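# Remove the curved support from under an arch

## Task

Pull the curved wooden support (centering) out from beneath the arch while the arch keeps standing and each of its blocks remains where it was; any number of the four arms may be used.

## Robot and tools

Robots: four identical i2rt Big YAM arms named arm1, arm2, arm3 and arm4. Each has six revolute joints, a two-finger gripper and a wrist camera. Feet (base_link) in the scene frame, in metres: arm1 at (0.650, -0.006, 0.794), arm2 at (0.000, 0.656, 0.746), arm3 at (-0.649, 0.006, 0.801), arm4 at (-0.003, -0.653, 0.754). Each foot faces along its own +x. arm1 faces roughly -x, arm3 roughly +x, arm2 roughly -y and arm4 roughly +y, so all four point toward the middle. The table tops under the arms are at z=0.720. Reach is about 1.0 m from the joint1 axis. Room cameras: cam_back, cam_front, cam_top. Wrist cameras: arm1_cam_wrist to arm4_cam_wrist. With joints 1 and 6 at zero and the hand level and pointing ahead, the wrist camera rides on top of the hand and looks toward the fingertips.

Frame: a single scene frame shared by everything. Its origin is on the floor and +z points up. The hand point lies between the finger pads, roughly 1 cm behind the tips. The fingers point along the hand's +z, and they open and close along its y. Printed hand positions can be off, and more so at long reach. hand_target is the pose the hand would have at the joint targets currently held.

Tool move: each arm's command sits under its own name. An arm you leave out gets no new command, but it may still be driving toward an old target. Per arm you can send:
- joints: absolute targets, keyed by name. joint1_rad runs -2.879 to 2.879 and turns the arm about its foot; positive is counter-clockwise seen from above, and 0 points along the foot's facing. joint2_rad runs 0 to 3.141; this is the shoulder, where 0 has the upper arm back and level and increasing swings it up and forward. joint3_rad runs 0 to 3.019; this is the elbow, where 0 is folded and increasing opens it. joint4_rad runs -1.692 to 1.57 and pitches the hand; positive tilts the fingers up. joint5_rad runs -1.57 to 1.57 and yaws the hand; positive goes to the arm's right. joint6_rad runs -2.094 to 2.094 and rolls the hand; positive is clockwise seen from behind. gripper_m runs 0 to 0.093 and is the fingertip gap in metres. The tolerances that count as done are ±0.045, 0.14, 0.09, 0.055, 0.03, 0.035 rad and 0.003 m.
- min_time_s: optional, 0.1 to 8 s. It is the shortest duration for that arm's joint motions.
- target: an absolute hand pose given as a list of 7 numbers [x, y, z, qw, qx, qy, qz], in metres in the scene frame, in the same format as the printed hand line. The hand travels in a straight line from hand_target toward it. When target is used, joints may contain only gripper_m.
- speed: optional and only valid with target. It sets the top speed along the path, 0.002 to 0.5 m/s, default 0.25. Rotation is capped at twice that value in rad/s.
- cameras: a list of camera names, or ["all"], or [].
All motions in one call start together. Every hand path in a call finishes at the same moment, paced by the slowest one, and lasts 0.5 to 10 s. A call lasts at most 15 s. At each control step the commanded pose is clipped to within 100 mm and 20 degrees of the measured pose. Hands lag, drift and can overshoot the speed, especially when the arm is nearly straight. They often end a centimetre or more from the goal. Joint moves can swing the hand wide. Paths do not avoid obstacles or other arms. Unknown keys make the call invalid, and out-of-range values get it refused. After a refusal, the later move, wait and finished_scene calls in that reply are skipped. A move with no action returns the full state and all images.

Tool wait: seconds from 0 to 10, plus optional cameras. Tool zoom_image: takes camera and region [x0, y0, x1, y1] in pixels from the top-left, at most 504 by 504. It works only on cameras in the latest images. Tool finished_scene: takes scene, the current scene's number. It ends the scene for good, the goal must then hold without help, and nothing should follow it in that reply.

Results: a move line such as "move: arm1 done; arm2 time_out" appears. Arms listed under "as last shown" were not commanded. The pictures line gives the order of the images, which may be slightly older than the state. joint_status and hand_status words:
- off_target: the joint stopped short and may still be pushing.
- time_out: the joint ran out of time and holds a nearby target; on_its_own lists the joints still heading there, where "held at" is the target, not the reading.
- not_followed / "joint command not followed" / "pose unreachable": a self- or arm-collision check blocked the motion. The gripper part still runs.
To stop a joint from pushing, send it its reported position. Joint velocities are in rad/s, with gripper_m in m/s. "within noise" means the arm is still. Joint torques are in N m, with positive toward larger angles; they include gravity, and numbers 3 and 4 wrap at ±28. Gripper: when holding a rigid part it reads up to about 5 mm narrower than the part, or up to 2 mm wider on some grippers. Closed on nothing it reads 0 to 0.003. Aim about 0.005 m below the first-contact reading to grip fully, and open well above the reading to release. Force is about 50 to 64 N per pad.

Avoid: any hard contact between robots, including one gripper closing on another's fingers; the check may react too late, and fingers, housings and cameras can collide. Avoid hard pushes on fixed or heavy objects, slams, drops, releasing a moving part, and knocking anything off the work area. The arch must not be bumped. Arms push on contact and do not yield. Sustained pushing, holding loads or long outstretched poses heat the motors. A MOTOR HOT line appears at 85 °C, and at 100 °C the arm goes limp for 30 to 60 s, with keys showing limit_stop_at_motor_heat; resend targets after that. The scene keeps running while you think, holding the last command. Occasionally loose objects get nudged. Camera calibrations are close but not exact.

Each tool is called as a command line: name --argument value for each argument, lists and objects as JSON in quotes; but a table of rows of numbers goes row by row, as --pt "numbers of a row", without its own name.

## Session

move

Scene clock: 0.00 s.
Joint torques (N m): no reading
Motor temperatures (°C): arm1=[38 34 37 30 33 32 34] | arm2=[37 32 31 34 36 30 31] | arm3=[30 39 35 33 32 33 37] | arm4=[33 33 32 36 36 28 38]
Heat: arm1: hottest joint1_rad 38 °C; arm2: hottest joint1_rad 37 °C; arm3: hottest joint2_rad 39 °C; arm4: hottest gripper 38 °C.
Joint velocities: within noise
arm1.joint_positions: joint1_rad=-0.338 joint2_rad=+0.579 joint3_rad=+1.357 joint4_rad=-1.551 joint5_rad=-0.092 joint6_rad=+0.681 gripper_m=+0.09396
arm1.joint_status: not commanded
arm1.hand: x=+0.4682 y=+0.0429 z=+1.2854 quat_wxyz=(+0.101, +0.807, -0.442, -0.380) (m; scene frame)
arm1.hand_target: x=+0.4697 y=+0.0423 z=+1.2939 quat_wxyz=(+0.102, +0.803, -0.439, -0.390) (m; scene frame)
arm1.hand_status: not commanded
arm2.joint_positions: joint1_rad=-0.491 joint2_rad=+0.571 joint3_rad=+1.396 joint4_rad=-1.145 joint5_rad=+0.158 joint6_rad=+0.378 gripper_m=+0.09396
arm2.joint_status: not commanded
arm2.hand: x=-0.1424 y=+0.4717 z=+1.3418 quat_wxyz=(-0.330, -0.780, -0.216, +0.486) (m; scene frame)
arm2.hand_target: x=-0.1404 y=+0.4751 z=+1.3501 quat_wxyz=(-0.336, -0.774, -0.213, +0.492) (m; scene frame)
arm2.hand_status: not commanded
arm3.joint_positions: joint1_rad=-0.617 joint2_rad=+0.648 joint3_rad=+1.424 joint4_rad=-1.441 joint5_rad=-0.053 joint6_rad=+0.679 gripper_m=+0.09396
arm3.joint_status: not commanded
arm3.hand: x=-0.4492 y=-0.1083 z=+1.3285 quat_wxyz=(-0.435, -0.518, -0.735, -0.041) (m; scene frame)
arm3.hand_target: x=-0.4509 y=-0.1071 z=+1.3401 quat_wxyz=(-0.447, -0.514, -0.731, -0.042) (m; scene frame)
arm3.hand_status: not commanded
arm4.joint_positions: joint1_rad=-0.377 joint2_rad=+0.615 joint3_rad=+1.493 joint4_rad=-1.274 joint5_rad=+0.157 joint6_rad=-0.616 gripper_m=+0.09396
arm4.joint_status: not commanded
arm4.hand: x=+0.0978 y=-0.4603 z=+1.3602 quat_wxyz=(-0.554, +0.623, -0.545, -0.090) (m; scene frame)
arm4.hand_target: x=+0.0963 y=-0.4637 z=+1.3683 quat_wxyz=(-0.562, +0.618, -0.542, -0.093) (m; scene frame)
arm4.hand_status: not commanded
pictures: arm1_cam_wrist, arm2_cam_wrist, arm3_cam_wrist, arm4_cam_wrist, cam_back, cam_front, cam_top

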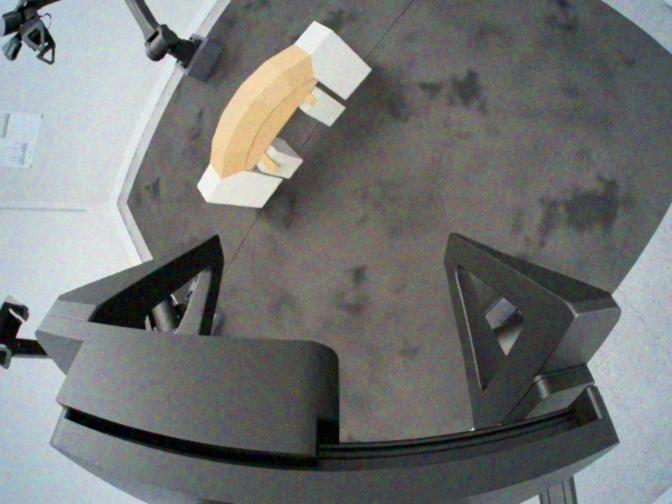

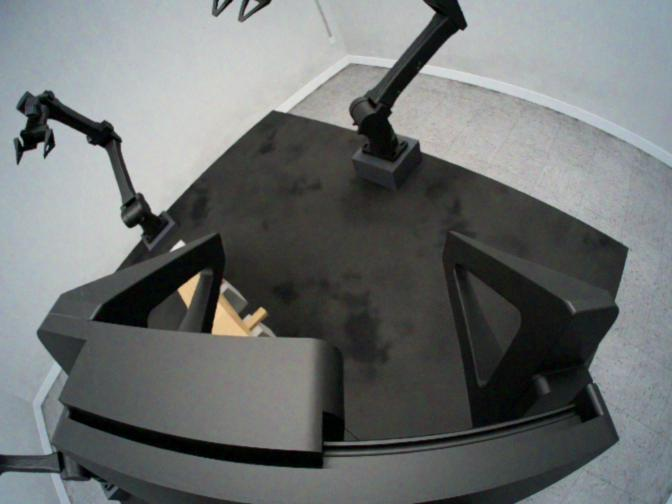

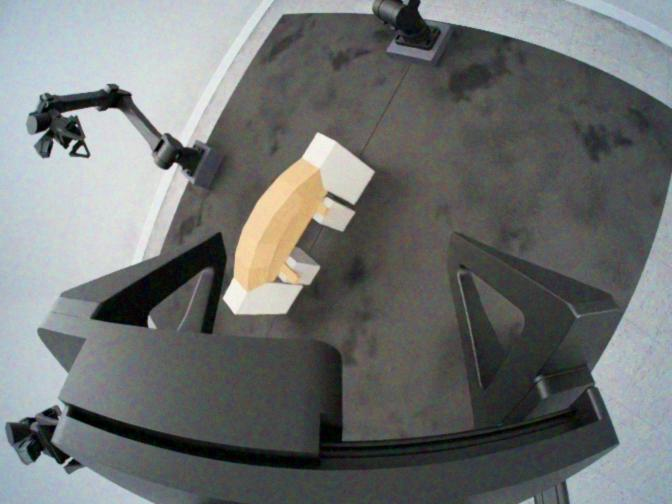

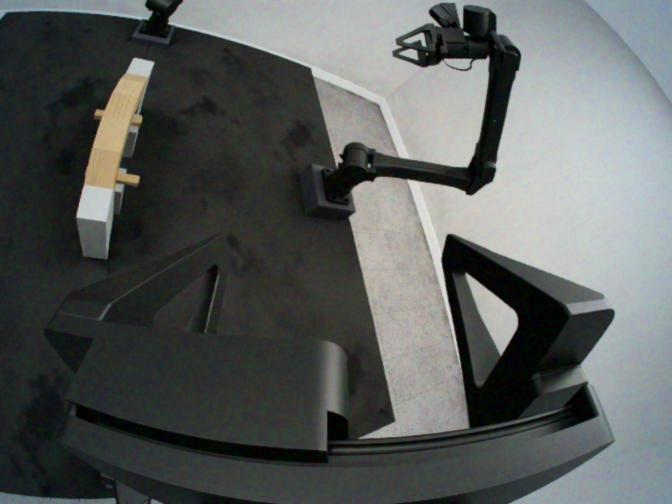

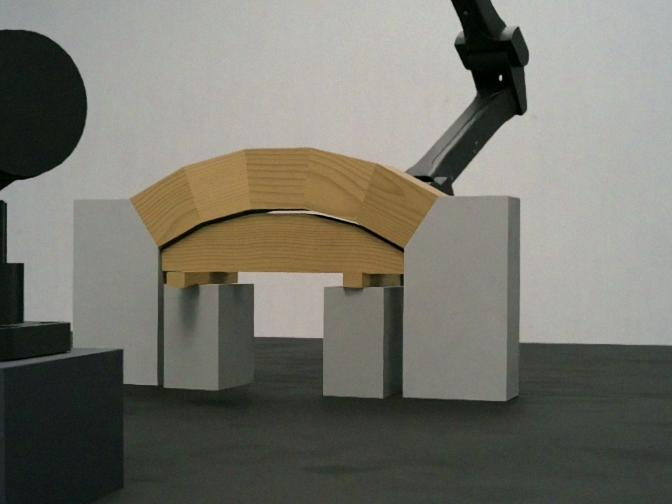

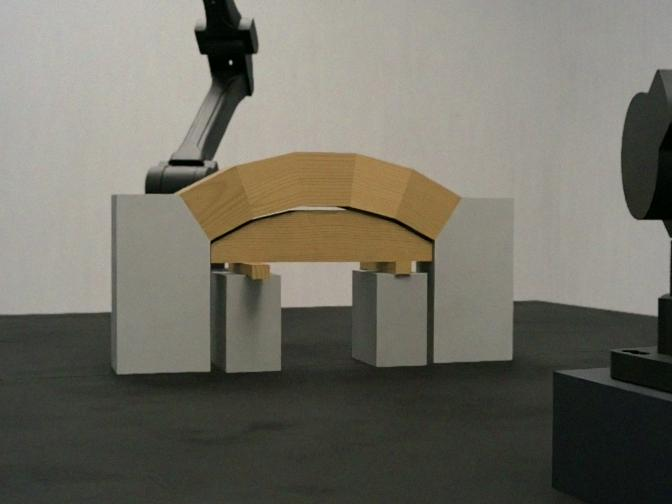

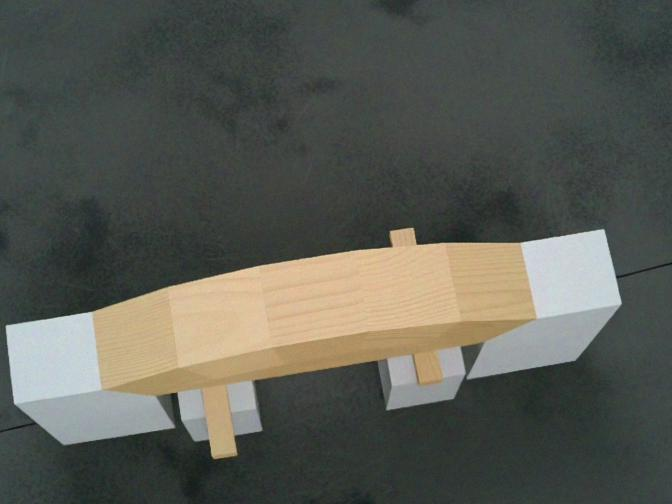

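zoom_image --camera "cam_back" --region '[60, 130, 300, 310]'

zoom_image --camera "cam_back" --region '[290, 130, 530, 310]'

zoom_image --camera "cam_front" --region '[100, 140, 320, 300]'

zoom_image --camera "cam_front" --region '[320, 140, 540, 300]'

zoom_image --camera "cam_top" --region '[150, 200, 500, 480]'

Scaled by 2.100 from the camera's 672x504 image, which has a finer 960x720 frame.

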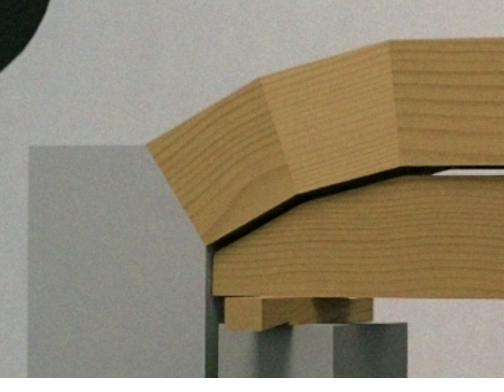

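Scaled by 2.100 from the camera's 672x504 image, which has a finer 960x720 frame.

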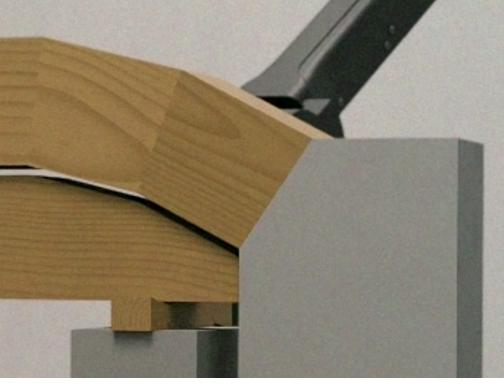

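Scaled by 2.291 from the camera's 672x504 image, which has a finer 960x720 frame.

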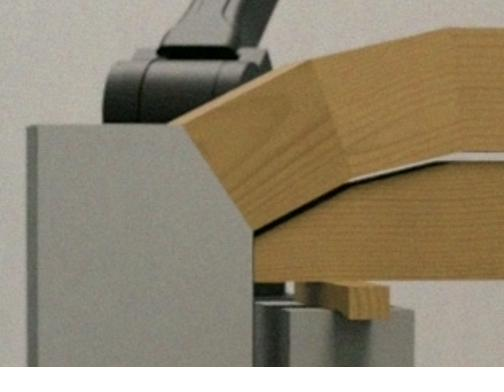

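Scaled by 2.291 from the camera's 672x504 image, which has a finer 960x720 frame.

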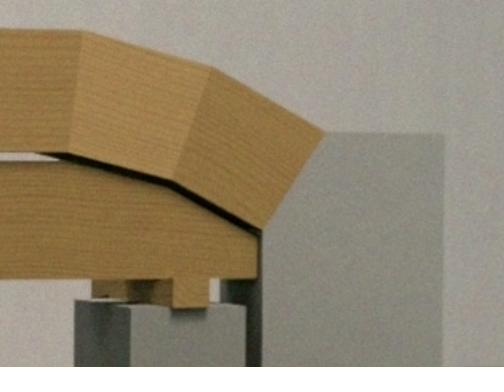

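Scaled by 1.440 from the camera's 672x504 image, which has a finer 960x720 frame.

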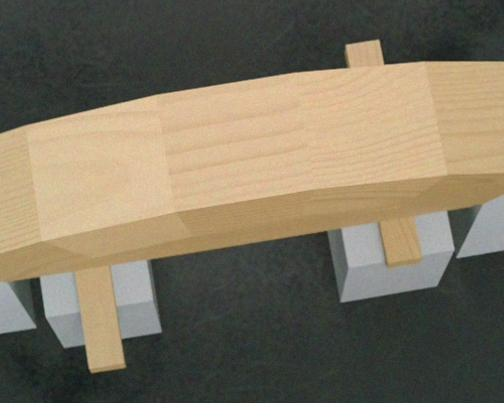

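move --arm3 '{"target":[-0.27,0.0,0.9,0.707,0,0.707,0]}' --arm1 '{"target":[0.27,0.0,0.9,0,-0.707,0,0.707]}' --cameras '["arm1_cam_wrist","arm3_cam_wrist"]'

Scene clock: 6.83 s.
Joint torques (N m): arm1=[-1.67 -4.25 1.03 3.6 -0.13 -0.22] | arm2=[1.08 3.72 9.5 2.48 0.1 -0.01] | arm3=[-0.73 -5.36 2.65 2.28 -0.02 -0.04] | arm4=[-1.14 4.42 8.34 2.36 0.08 0.08]
Motor temperatures (°C): arm1=[38 34 37 30 33 32 34] | arm2=[36 32 32 34 36 30 31] | arm3=[30 39 37 33 32 33 37] | arm4=[33 33 33 36 36 28 38]
Heat: arm1: hottest joint1_rad 38 °C; arm2: hottest joint1_rad 36 °C; arm3: hottest joint2_rad 39 °C; arm4: hottest gripper 38 °C.
move: arm1 off_target; arm3 off_target
Joint velocities: within noise
arm1.joint_positions: joint1_rad=+0.010 joint2_rad=+1.713 joint3_rad=+0.115 joint4_rad=+1.561 joint5_rad=-0.028 joint6_rad=+0.018 gripper_m=+0.09396
arm1.joint_status: not commanded
arm1.hand: x=+0.2705 y=-0.0054 z=+0.9007 quat_wxyz=(+0.008, +0.718, +0.000, -0.696) (m; scene frame)
arm1.hand_target: x=+0.2700 y=+0.0000 z=+0.9005 quat_wxyz=(+0.000, +0.716, +0.000, -0.698) (m; scene frame)
arm1.hand_status: off_target (0.006 m and 2.1 deg from the pose sent, 0.436 m and 65.9 deg at the start; a joint's target at an end of its range on 21 of 113 steps)
arm2, arm4: as last shown
arm3.joint_positions: joint1_rad=-0.059 joint2_rad=+1.698 joint3_rad=+0.096 joint4_rad=+1.535 joint5_rad=-0.025 joint6_rad=+0.016 gripper_m=+0.09396
arm3.joint_status: not commanded
arm3.hand: x=-0.2755 y=+0.0026 z=+0.8973 quat_wxyz=(-0.680, -0.003, -0.733, -0.005) (m; scene frame)
arm3.hand_target: x=-0.2699 y=+0.0000 z=+0.9007 quat_wxyz=(-0.688, +0.000, -0.726, +0.000) (m; scene frame)
arm3.hand_status: off_target (0.007 m and 4.3 deg from the pose sent, 0.477 m and 68.3 deg at the start; a joint's target at an end of its range on 26 of 113 steps)
pictures: arm1_cam_wrist, arm3_cam_wrist
camera_calibration:
arm1_cam_wrist: T_world_to_cam=[[0.00237468, 0.999947, -0.0100076, 0.0126442], [0.606927, -0.00939485, -0.794702, 0.554724], [-0.794754, -0.00418674, -0.606917, 0.889383], [0, 0, 0, 1]] pos_world=[0.370134, -0.00370842, 0.980748]
arm3_cam_wrist: T_world_to_cam=[[0.0167375, -0.999722, -0.0166201, 0.0230176], [-0.666567, 0.00123309, -0.745444, 0.487161], [0.745257, 0.0235553, -0.666361, 0.930982], [0, 0, 0, 1]] pos_world=[-0.369481, 0.000480943, 0.983903]

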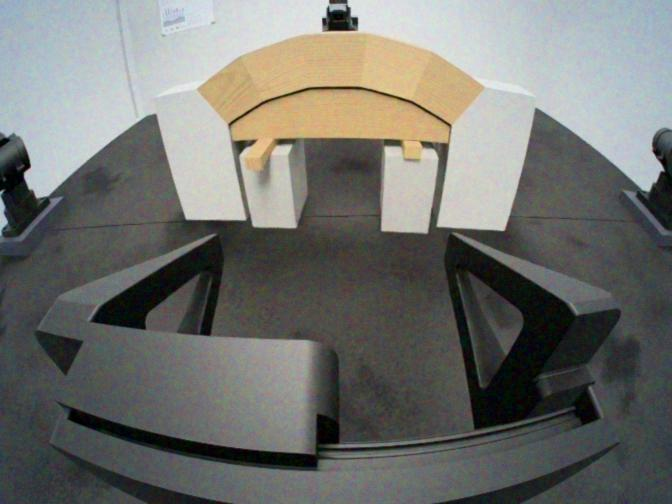

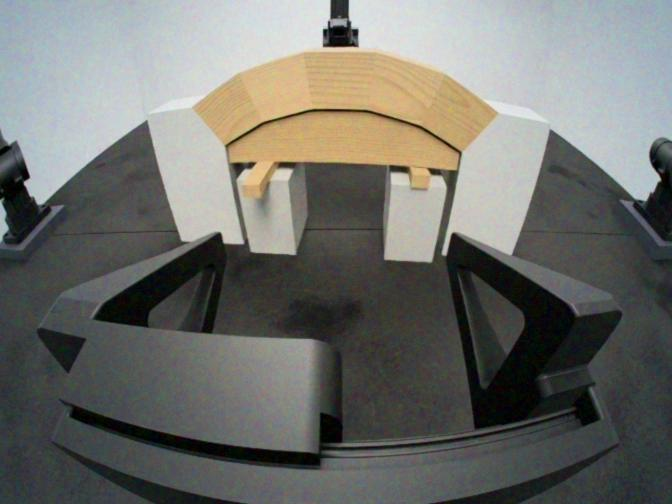

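zoom_image --camera "arm1_cam_wrist" --region '[220, 60, 460, 240]'

zoom_image --camera "arm3_cam_wrist" --region '[220, 85, 460, 265]'

Scaled by 2.100 from the camera's 672x504 image, which has a finer 960x720 frame.

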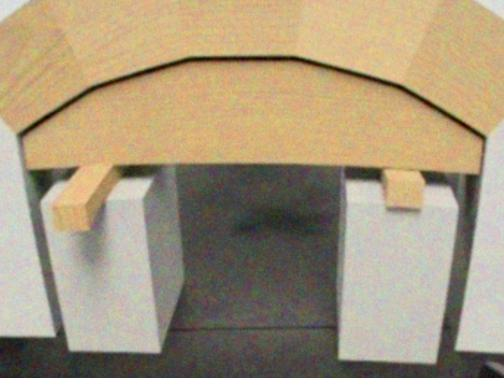

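Scaled by 2.100 from the camera's 672x504 image, which has a finer 960x720 frame.

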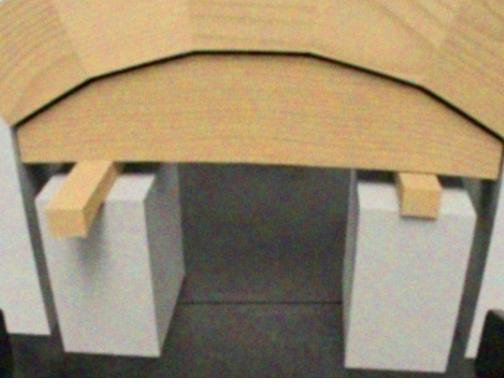

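zoom_image --camera "arm1_cam_wrist" --region '[230, 120, 310, 180]'

zoom_image --camera "arm1_cam_wrist" --region '[380, 110, 460, 170]'

zoom_image --camera "arm3_cam_wrist" --region '[230, 145, 310, 205]'

zoom_image --camera "arm3_cam_wrist" --region '[390, 140, 470, 200]'

Scaled by 6.300 from the camera's 672x504 image, which has a finer 960x720 frame.

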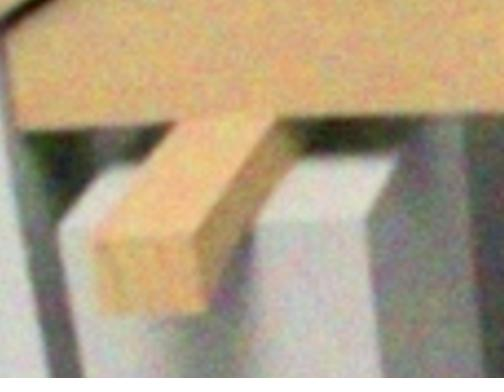

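Scaled by 6.300 from the camera's 672x504 image, which has a finer 960x720 frame.

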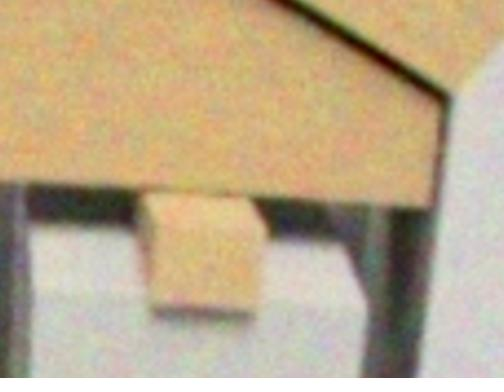

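Scaled by 6.300 from the camera's 672x504 image, which has a finer 960x720 frame.

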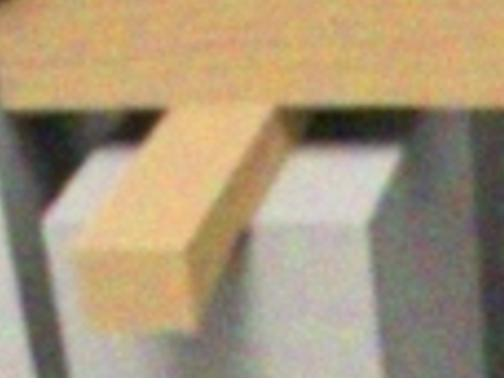

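Scaled by 6.300 from the camera's 672x504 image, which has a finer 960x720 frame.

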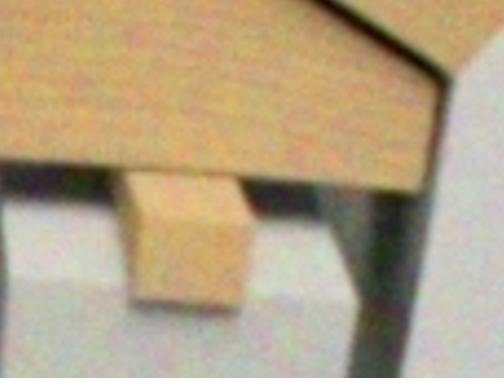

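move --arm3 '{"target":[-0.14,0.105,0.83,0.6419,0.0408,0.7650,-0.0342],"joints":{"gripper_m":0}}' --arm1 '{"target":[0.17,-0.105,0.83,0.0342,-0.7650,0.0408,0.6419],"joints":{"gripper_m":0}}' --cameras '["all"]'

Scene clock: 13.30 s.
Joint torques (N m): arm1=[0.32 -8.41 3.25 1.7 0.17 0.05] | arm2=[1.08 3.49 9.48 2.44 0.1 -0.01] | arm3=[0.09 -10.34 5.05 1.02 0.32 0.17] | arm4=[-0.85 4.78 8.47 2.15 0.05 0.1]
Motor temperatures (°C): arm1=[38 34 37 30 32 32 34] | arm2=[36 32 32 34 36 29 30] | arm3=[30 39 37 33 32 33 37] | arm4=[33 33 33 36 36 28 38]
Heat: arm1: hottest joint1_rad 38 °C; arm2: hottest joint1_rad 36 °C; arm3: hottest joint2_rad 39 °C; arm4: hottest gripper 38 °C.
move: arm1 off_target; arm3 done
Joint velocities: within noise
arm1.joint_positions: joint1_rad=+0.376 joint2_rad=+1.906 joint3_rad=+0.443 joint4_rad=+1.284 joint5_rad=+0.455 joint6_rad=+0.087 gripper_m=+0.00014
arm1.joint_status: all done
arm1.hand: x=+0.1748 y=-0.0986 z=+0.8404 quat_wxyz=(-0.037, +0.759, -0.042, -0.649) (m; scene frame)
arm1.hand_target: x=+0.1705 y=-0.1049 z=+0.8301 quat_wxyz=(-0.034, +0.765, -0.041, -0.642) (m; scene frame)
arm1.hand_status: off_target (0.013 m and 1.2 deg from the pose sent, 0.158 m and 10.6 deg at the start)
arm2, arm4: as last shown
arm3.joint_positions: joint1_rad=+0.291 joint2_rad=+1.943 joint3_rad=+0.515 joint4_rad=+1.251 joint5_rad=+0.429 joint6_rad=+0.075 gripper_m=+0.00017
arm3.joint_status: all done
arm3.hand: x=-0.1467 y=+0.1009 z=+0.8362 quat_wxyz=(-0.645, -0.038, -0.763, +0.037) (m; scene frame)
arm3.hand_target: x=-0.1404 y=+0.1050 z=+0.8301 quat_wxyz=(-0.642, -0.041, -0.765, +0.034) (m; scene frame)
arm3.hand_status: done (0.010 m and 0.6 deg from the pose sent, 0.183 m and 8.5 deg at the start)
pictures: arm1_cam_wrist, arm2_cam_wrist, arm3_cam_wrist, arm4_cam_wrist, cam_back, cam_front, cam_top
camera_calibration:
arm1_cam_wrist: T_world_to_cam=[[0.125158, 0.992132, 0.00309722, 0.0722331], [0.69449, -0.0853799, -0.714419, 0.473755], [-0.708534, 0.0915662, -0.699711, 0.84867], [0, 0, 0, 1]] pos_world=[0.263253, -0.108925, 0.932059]
arm3_cam_wrist: T_world_to_cam=[[-0.0927045, -0.995694, -0.00039152, 0.0880648], [-0.729776, 0.0682136, -0.680275, 0.456788], [0.677372, -0.0627788, -0.732957, 0.846405], [0, 0, 0, 1]] pos_world=[-0.231814, 0.109663, 0.931154]

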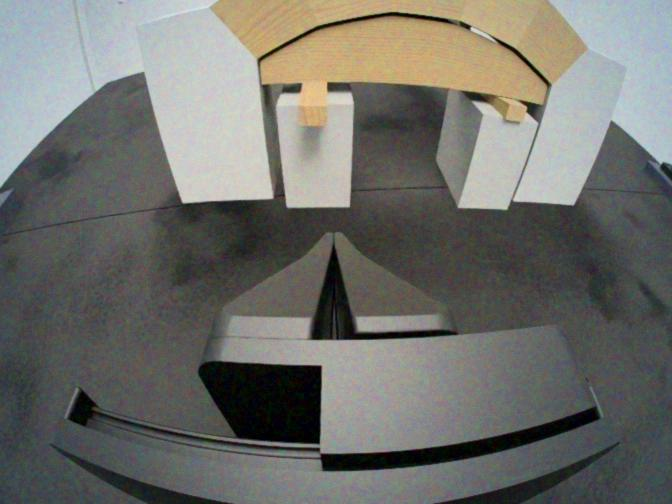

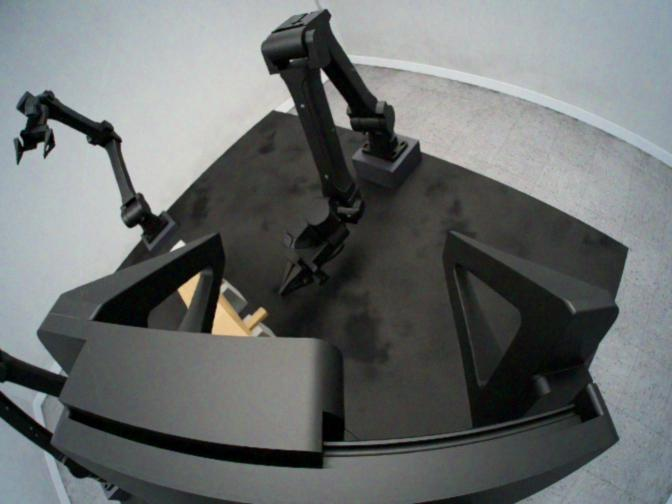

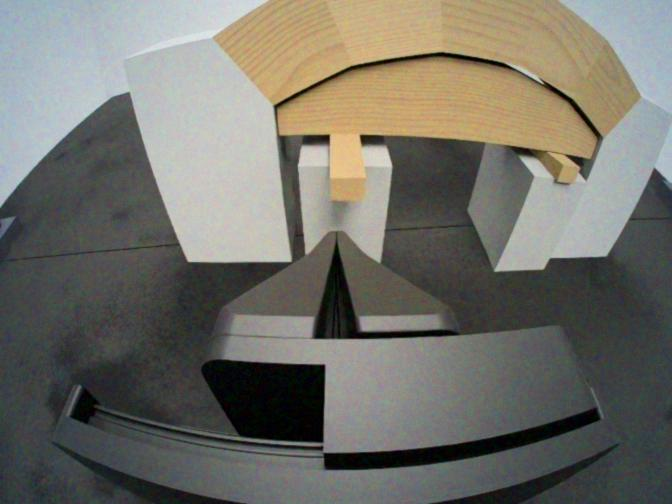

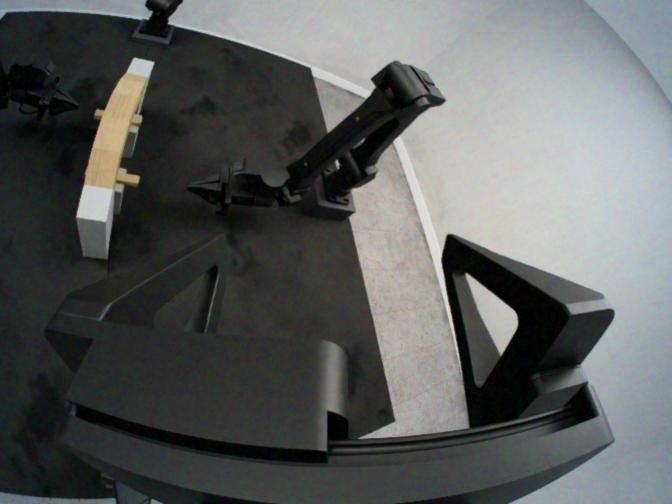

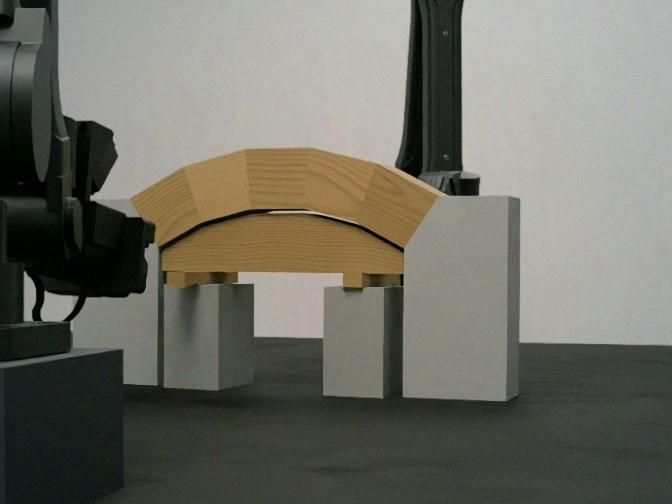

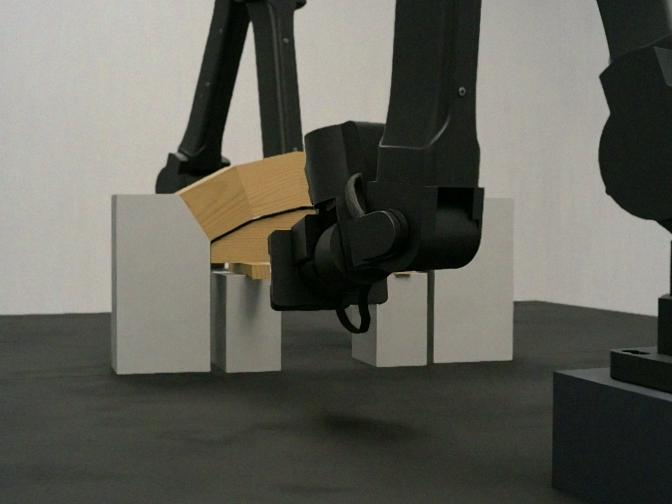

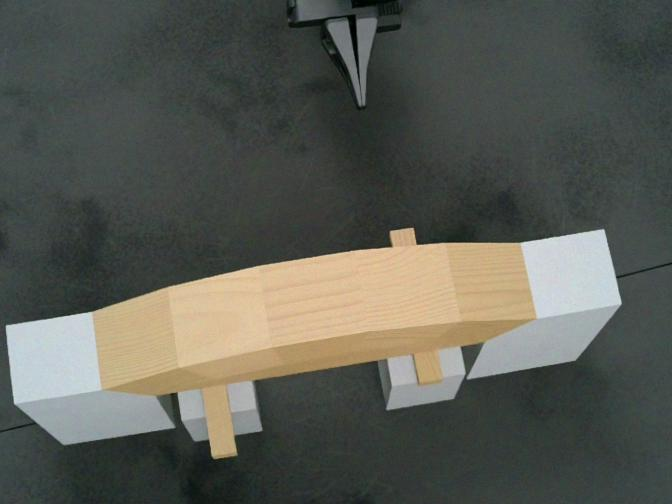

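move --arm3 '{"target":[-0.118,0.097,0.825,0.6419,0.0408,0.7650,-0.0342],"speed":0.1}' --arm1 '{"target":[0.115,-0.108,0.82,0.0342,-0.7650,0.0408,0.6419],"speed":0.1}' --cameras '["arm1_cam_wrist","arm3_cam_wrist","arm4_cam_wrist","arm2_cam_wrist","cam_top"]'

zoom_image --camera "arm4_cam_wrist" --region '[60, 40, 260, 240]'

Scene clock: 16.07 s.
Joint torques (N m): arm1=[-1.73 -10.11 4.15 1.69 -0.05 -0.09] | arm2=[1.26 3.9 9.47 2.44 0.11 -0.03] | arm3=[-1.14 -11.28 5.33 0.98 0.04 0.11] | arm4=[-0.73 5.13 8.24 2.3 0.06 0.08]
Motor temperatures (°C): arm1=[38 34 37 30 32 32 34] | arm2=[36 32 33 34 35 29 30] | arm3=[30 39 37 33 32 33 37] | arm4=[33 33 33 36 36 28 38]
Heat: arm1: hottest joint1_rad 38 °C; arm2: hottest joint1_rad 36 °C; arm3: hottest joint2_rad 39 °C; arm4: hottest gripper 38 °C.
move: arm1 off_target; arm3 off_target
Joint velocities: within noise
arm1.joint_positions: joint1_rad=+0.357 joint2_rad=+1.974 joint3_rad=+0.589 joint4_rad=+1.209 joint5_rad=+0.419 joint6_rad=+0.087 gripper_m=+0.00014
arm1.joint_status: not commanded
arm1.hand: x=+0.1235 y=-0.1128 z=+0.8313 quat_wxyz=(-0.028, +0.759, -0.038, -0.649) (m; scene frame)
arm1.hand_target: x=+0.1157 y=-0.1078 z=+0.8201 quat_wxyz=(-0.034, +0.765, -0.041, -0.642) (m; scene frame)
arm1.hand_status: off_target (0.015 m and 1.3 deg from the pose sent, 0.064 m and 1.2 deg at the start)
arm2, arm4: as last shown
arm3.joint_positions: joint1_rad=+0.266 joint2_rad=+1.973 joint3_rad=+0.568 joint4_rad=+1.231 joint5_rad=+0.398 joint6_rad=+0.075 gripper_m=+0.00017
arm3.joint_status: not commanded
arm3.hand: x=-0.1262 y=+0.0990 z=+0.8316 quat_wxyz=(-0.645, -0.038, -0.763, +0.032) (m; scene frame)
arm3.hand_target: x=-0.1184 y=+0.0968 z=+0.8251 quat_wxyz=(-0.642, -0.041, -0.765, +0.034) (m; scene frame)
arm3.hand_status: off_target (0.011 m and 0.6 deg from the pose sent, 0.031 m and 0.6 deg at the start)
pictures: arm1_cam_wrist, arm2_cam_wrist, arm3_cam_wrist, arm4_cam_wrist, cam_top
camera_calibration:
arm1_cam_wrist: T_world_to_cam=[[0.108365, 0.994103, -0.00400282, 0.100867], [0.695932, -0.0787363, -0.713778, 0.501622], [-0.709884, 0.074563, -0.700361, 0.806035], [0, 0, 0, 1]] pos_world=[0.212166, -0.120877, 0.922965]
arm3_cam_wrist: T_world_to_cam=[[-0.0871729, -0.996168, -0.00710927, 0.094381], [-0.729298, 0.0686778, -0.68074, 0.469159], [0.67862, -0.0541573, -0.73249, 0.827999], [0, 0, 0, 1]] pos_world=[-0.211512, 0.106641, 0.926547]

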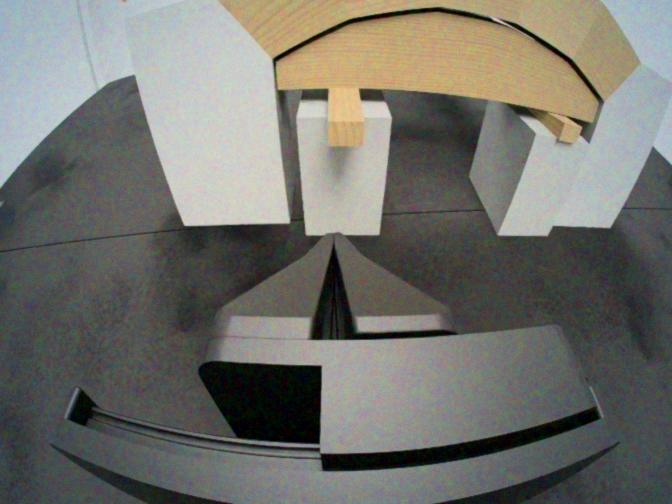

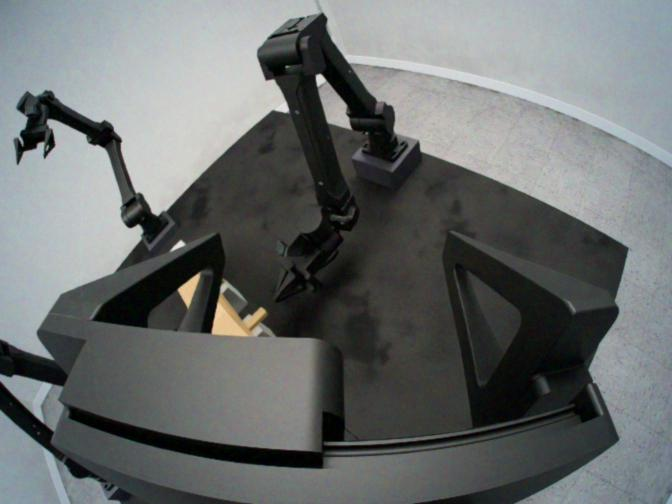

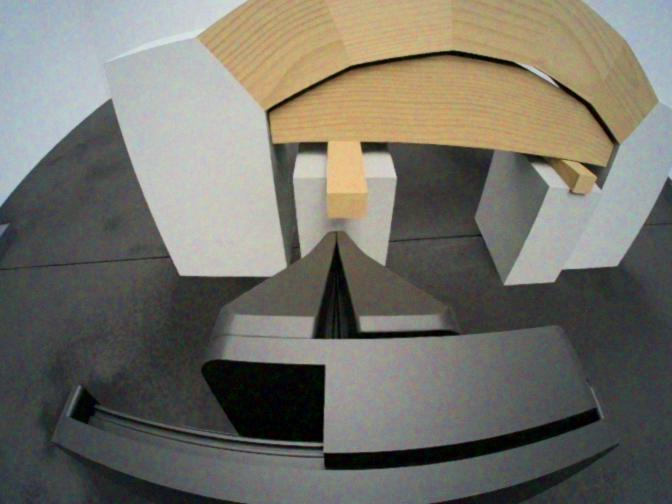

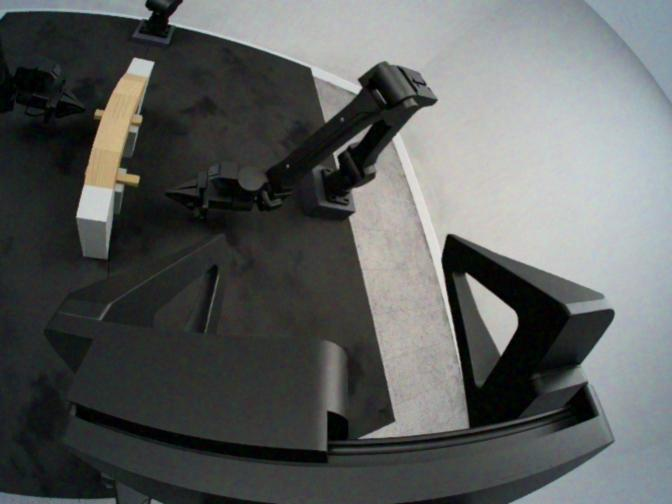

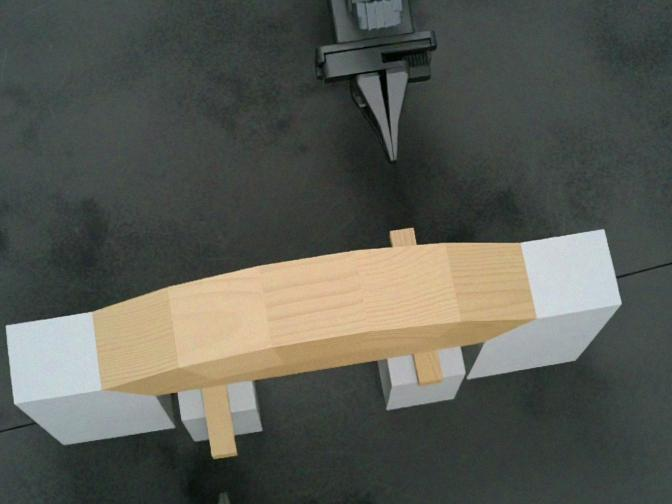

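Scaled by 2.520 from the camera's 672x504 image, which has a finer 960x720 frame.

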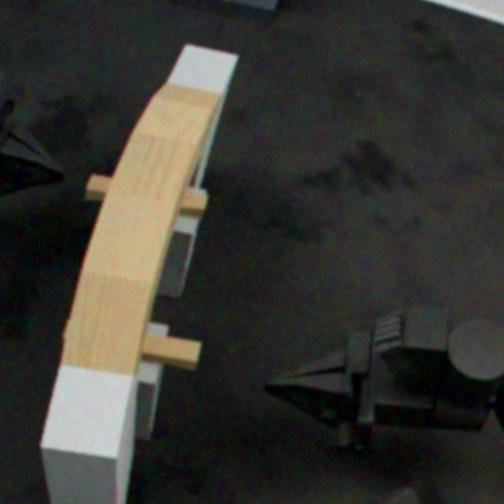

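move --arm4 '{"target":[0.09,-0.33,0.85,0.5,-0.5,0.5,0.5],"joints":{"gripper_m":0.0}}' --arm2 '{"target":[-0.08,0.33,0.85,0.5,0.5,0.5,-0.5],"joints":{"gripper_m":0.0}}' --arm3 '{"target":[-0.11,0.092,0.82,0.6419,0.0408,0.7650,-0.0342],"speed":0.1}' --arm1 '{"target":[0.08,-0.098,0.828,0.0342,-0.7650,0.0408,0.6419],"speed":0.1}' --cameras '["arm1_cam_wrist","arm3_cam_wrist","arm4_cam_wrist","arm2_cam_wrist","cam_top"]'

Scene clock: 21.53 s.
Joint torques (N m): arm1=[-1.67 -11.22 4.92 1.65 -0.07 -0.19] | arm2=[1.14 2.73 13.3 1.89 0.18 0.1] | arm3=[-1.2 -11.4 5.29 1.07 0.04 0.08] | arm4=[-1.49 -4.13 1.44 2.74 -0.02 0.18]
Motor temperatures (°C): arm1=[38 34 37 30 32 31 34] | arm2=[36 32 33 34 35 29 30] | arm3=[30 39 37 33 32 33 37] | arm4=[33 33 33 36 35 28 38]
Heat: arm1: hottest joint1_rad 38 °C; arm2: hottest joint1_rad 36 °C; arm3: hottest joint2_rad 39 °C; arm4: hottest gripper 38 °C.
move: arm1 off_target; arm2 not_followed; arm3 off_target; arm4 off_target
Joint velocities: within noise
arm1.joint_positions: joint1_rad=+0.309 joint2_rad=+1.974 joint3_rad=+0.668 joint4_rad=+1.129 joint5_rad=+0.370 joint6_rad=+0.086 gripper_m=+0.00014
arm1.joint_status: not commanded
arm1.hand: x=+0.0901 y=-0.1037 z=+0.8374 quat_wxyz=(-0.026, +0.760, -0.041, -0.648) (m; scene frame)
arm1.hand_target: x=+0.0807 y=-0.0978 z=+0.8281 quat_wxyz=(-0.034, +0.765, -0.041, -0.642) (m; scene frame)
arm1.hand_status: off_target (0.015 m and 1.3 deg from the pose sent, 0.046 m and 1.3 deg at the start)
arm2.joint_positions: joint1_rad=-0.444 joint2_rad=+0.283 joint3_rad=+0.089 joint4_rad=+0.085 joint5_rad=-0.316 joint6_rad=+0.079 gripper_m=+0.00057
arm2.joint_status: all done
arm2.on_its_own: joint1_rad is held at -0.444, not at its first target -0.491; joint2_rad is held at +0.274, not at its first target +0.569; joint3_rad is held at +0.115, not at its first target +1.411; joint4_rad is held at +0.072, not at its first target -1.143; joint5_rad is held at -0.312, not at its first target +0.158; joint6_rad is held at +0.087, not at its first target +0.378
arm2.hand: x=-0.0888 y=+0.3751 z=+0.9484 quat_wxyz=(-0.460, -0.594, -0.445, +0.488) (m; scene frame)
arm2.hand_target: x=-0.0902 y=+0.3741 z=+0.9640 quat_wxyz=(-0.464, -0.589, -0.439, +0.495) (m; scene frame)
arm2.hand_status: not_followed (0.109 m and 13.4 deg from the pose sent, 0.516 m and 50.1 deg at the start; pose on its path clipped on 36 of 101 steps; a joint's target at an end of its range on 43 of 101 steps)
arm3.joint_positions: joint1_rad=+0.249 joint2_rad=+1.995 joint3_rad=+0.588 joint4_rad=+1.231 joint5_rad=+0.380 joint6_rad=+0.075 gripper_m=+0.00017
arm3.joint_status: not commanded
arm3.hand: x=-0.1183 y=+0.0950 z=+0.8262 quat_wxyz=(-0.644, -0.039, -0.763, +0.031) (m; scene frame)
arm3.hand_target: x=-0.1103 y=+0.0919 z=+0.8202 quat_wxyz=(-0.642, -0.041, -0.765, +0.034) (m; scene frame)
arm3.hand_status: off_target (0.011 m and 0.5 deg from the pose sent, 0.021 m and 0.6 deg at the start)
arm4.joint_positions: joint1_rad=-0.556 joint2_rad=+1.699 joint3_rad=+0.033 joint4_rad=+1.550 joint5_rad=-0.577 joint6_rad=-0.058 gripper_m=+0.00096
arm4.joint_status: all done
arm4.hand: x=+0.0863 y=-0.3326 z=+0.8489 quat_wxyz=(-0.475, +0.529, -0.516, -0.478) (m; scene frame)
arm4.hand_target: x=+0.0902 y=-0.3299 z=+0.8507 quat_wxyz=(-0.477, +0.522, -0.517, -0.482) (m; scene frame)
arm4.hand_status: off_target (0.005 m and 5.3 deg from the pose sent, 0.527 m and 50.1 deg at the start; a joint's target at an end of its range on 24 of 113 steps)
pictures: arm1_cam_wrist, arm2_cam_wrist, arm3_cam_wrist, arm4_cam_wrist, cam_top
pose unreachable (arm2 arm): on one or more control steps of this call this arm could not follow its commanded pose, so it was not sent that pose on those steps. On the call's last step it was still not sent that pose. It may still have moved: this result reports where it is.
cause: moving toward the commanded pose would bring two parts of the arm too close to each other (its shoulder (the part past joint 1) and its forearm (the part past joint 3), 41 mm apart when it was first held).
camera_calibration:
arm1_cam_wrist: T_world_to_cam=[[0.109, 0.993986, -0.0105564, 0.100973], [0.698571, -0.0841513, -0.710575, 0.526503], [-0.70719, 0.070078, -0.703542, 0.787862], [0, 0, 0, 1]] pos_world=[0.178362, -0.111271, 0.92948]
arm2_cam_wrist: T_world_to_cam=[[-0.976152, 0.189102, -0.106624, -0.0570482], [0.203859, 0.629633, -0.749669, 0.497934], [-0.0746294, -0.753527, -0.653168, 1.02167], [0, 0, 0, 1]] pos_world=[-0.0809497, 0.467125, 1.03452]
arm3_cam_wrist: T_world_to_cam=[[-0.0863792, -0.996218, -0.00944696, 0.0930883], [-0.731034, 0.0698225, -0.678759, 0.469605], [0.676852, -0.0517247, -0.7343, 0.819443], [0, 0, 0, 1]] pos_world=[-0.203304, 0.102333, 0.921345]
arm4_cam_wrist: T_world_to_cam=[[0.999707, 0.0107601, 0.0216726, -0.103288], [0.0233933, -0.65869, -0.752051, 0.420362], [0.00618341, 0.752338, -0.658749, 0.936554], [0, 0, 0, 1]] pos_world=[0.0876325, -0.426605, 0.935326]

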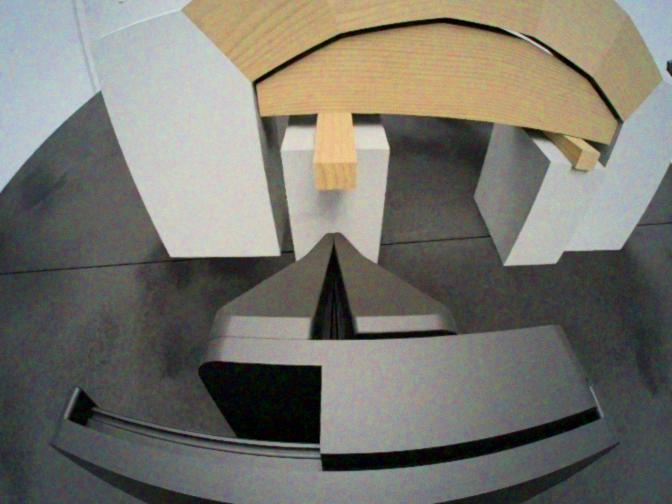

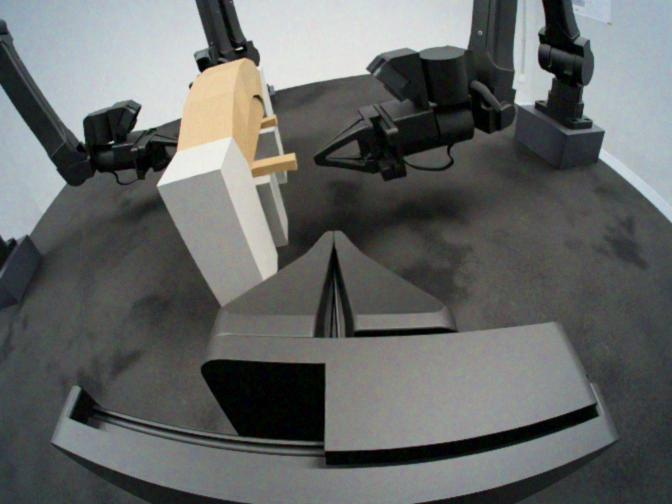

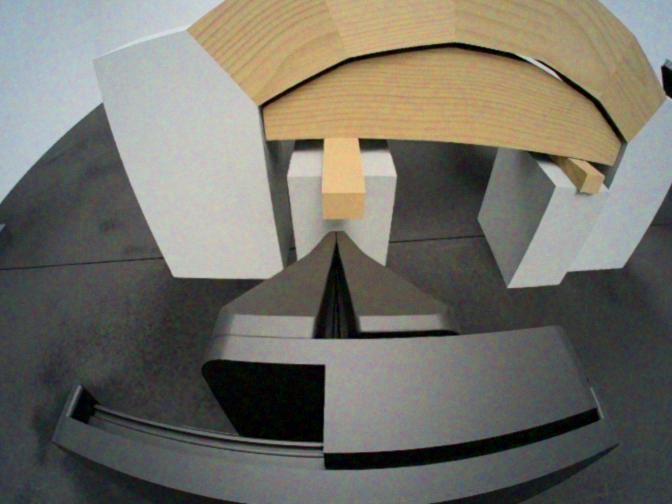

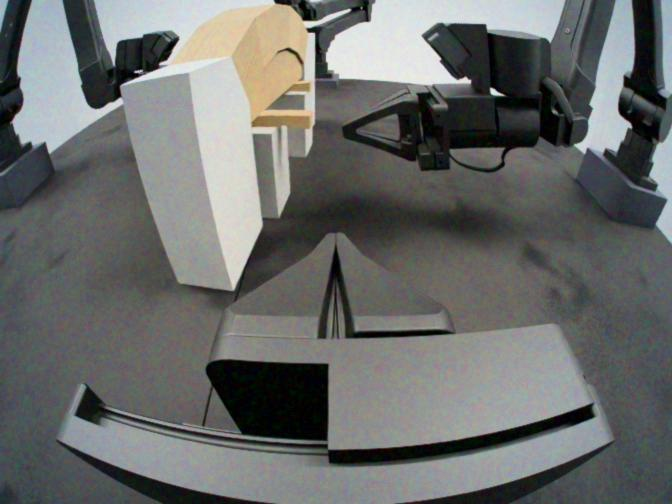

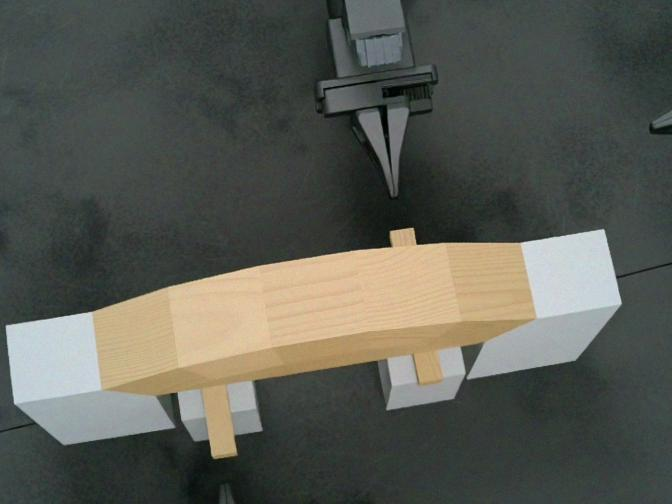

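zoom_image --camera "arm4_cam_wrist" --region '[230, 60, 430, 210]'

zoom_image --camera "arm2_cam_wrist" --region '[200, 90, 400, 240]'

Scaled by 2.520 from the camera's 672x504 image, which has a finer 960x720 frame.

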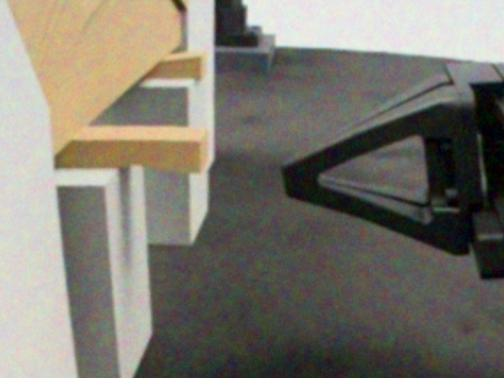

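Scaled by 2.520 from the camera's 672x504 image, which has a finer 960x720 frame.

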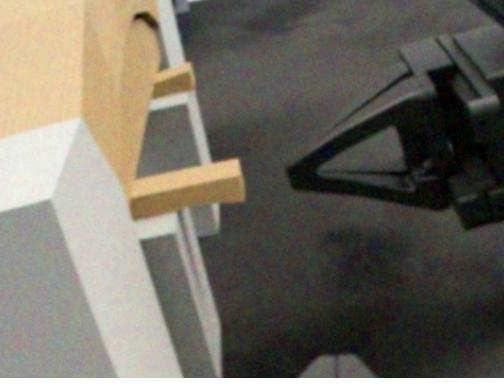

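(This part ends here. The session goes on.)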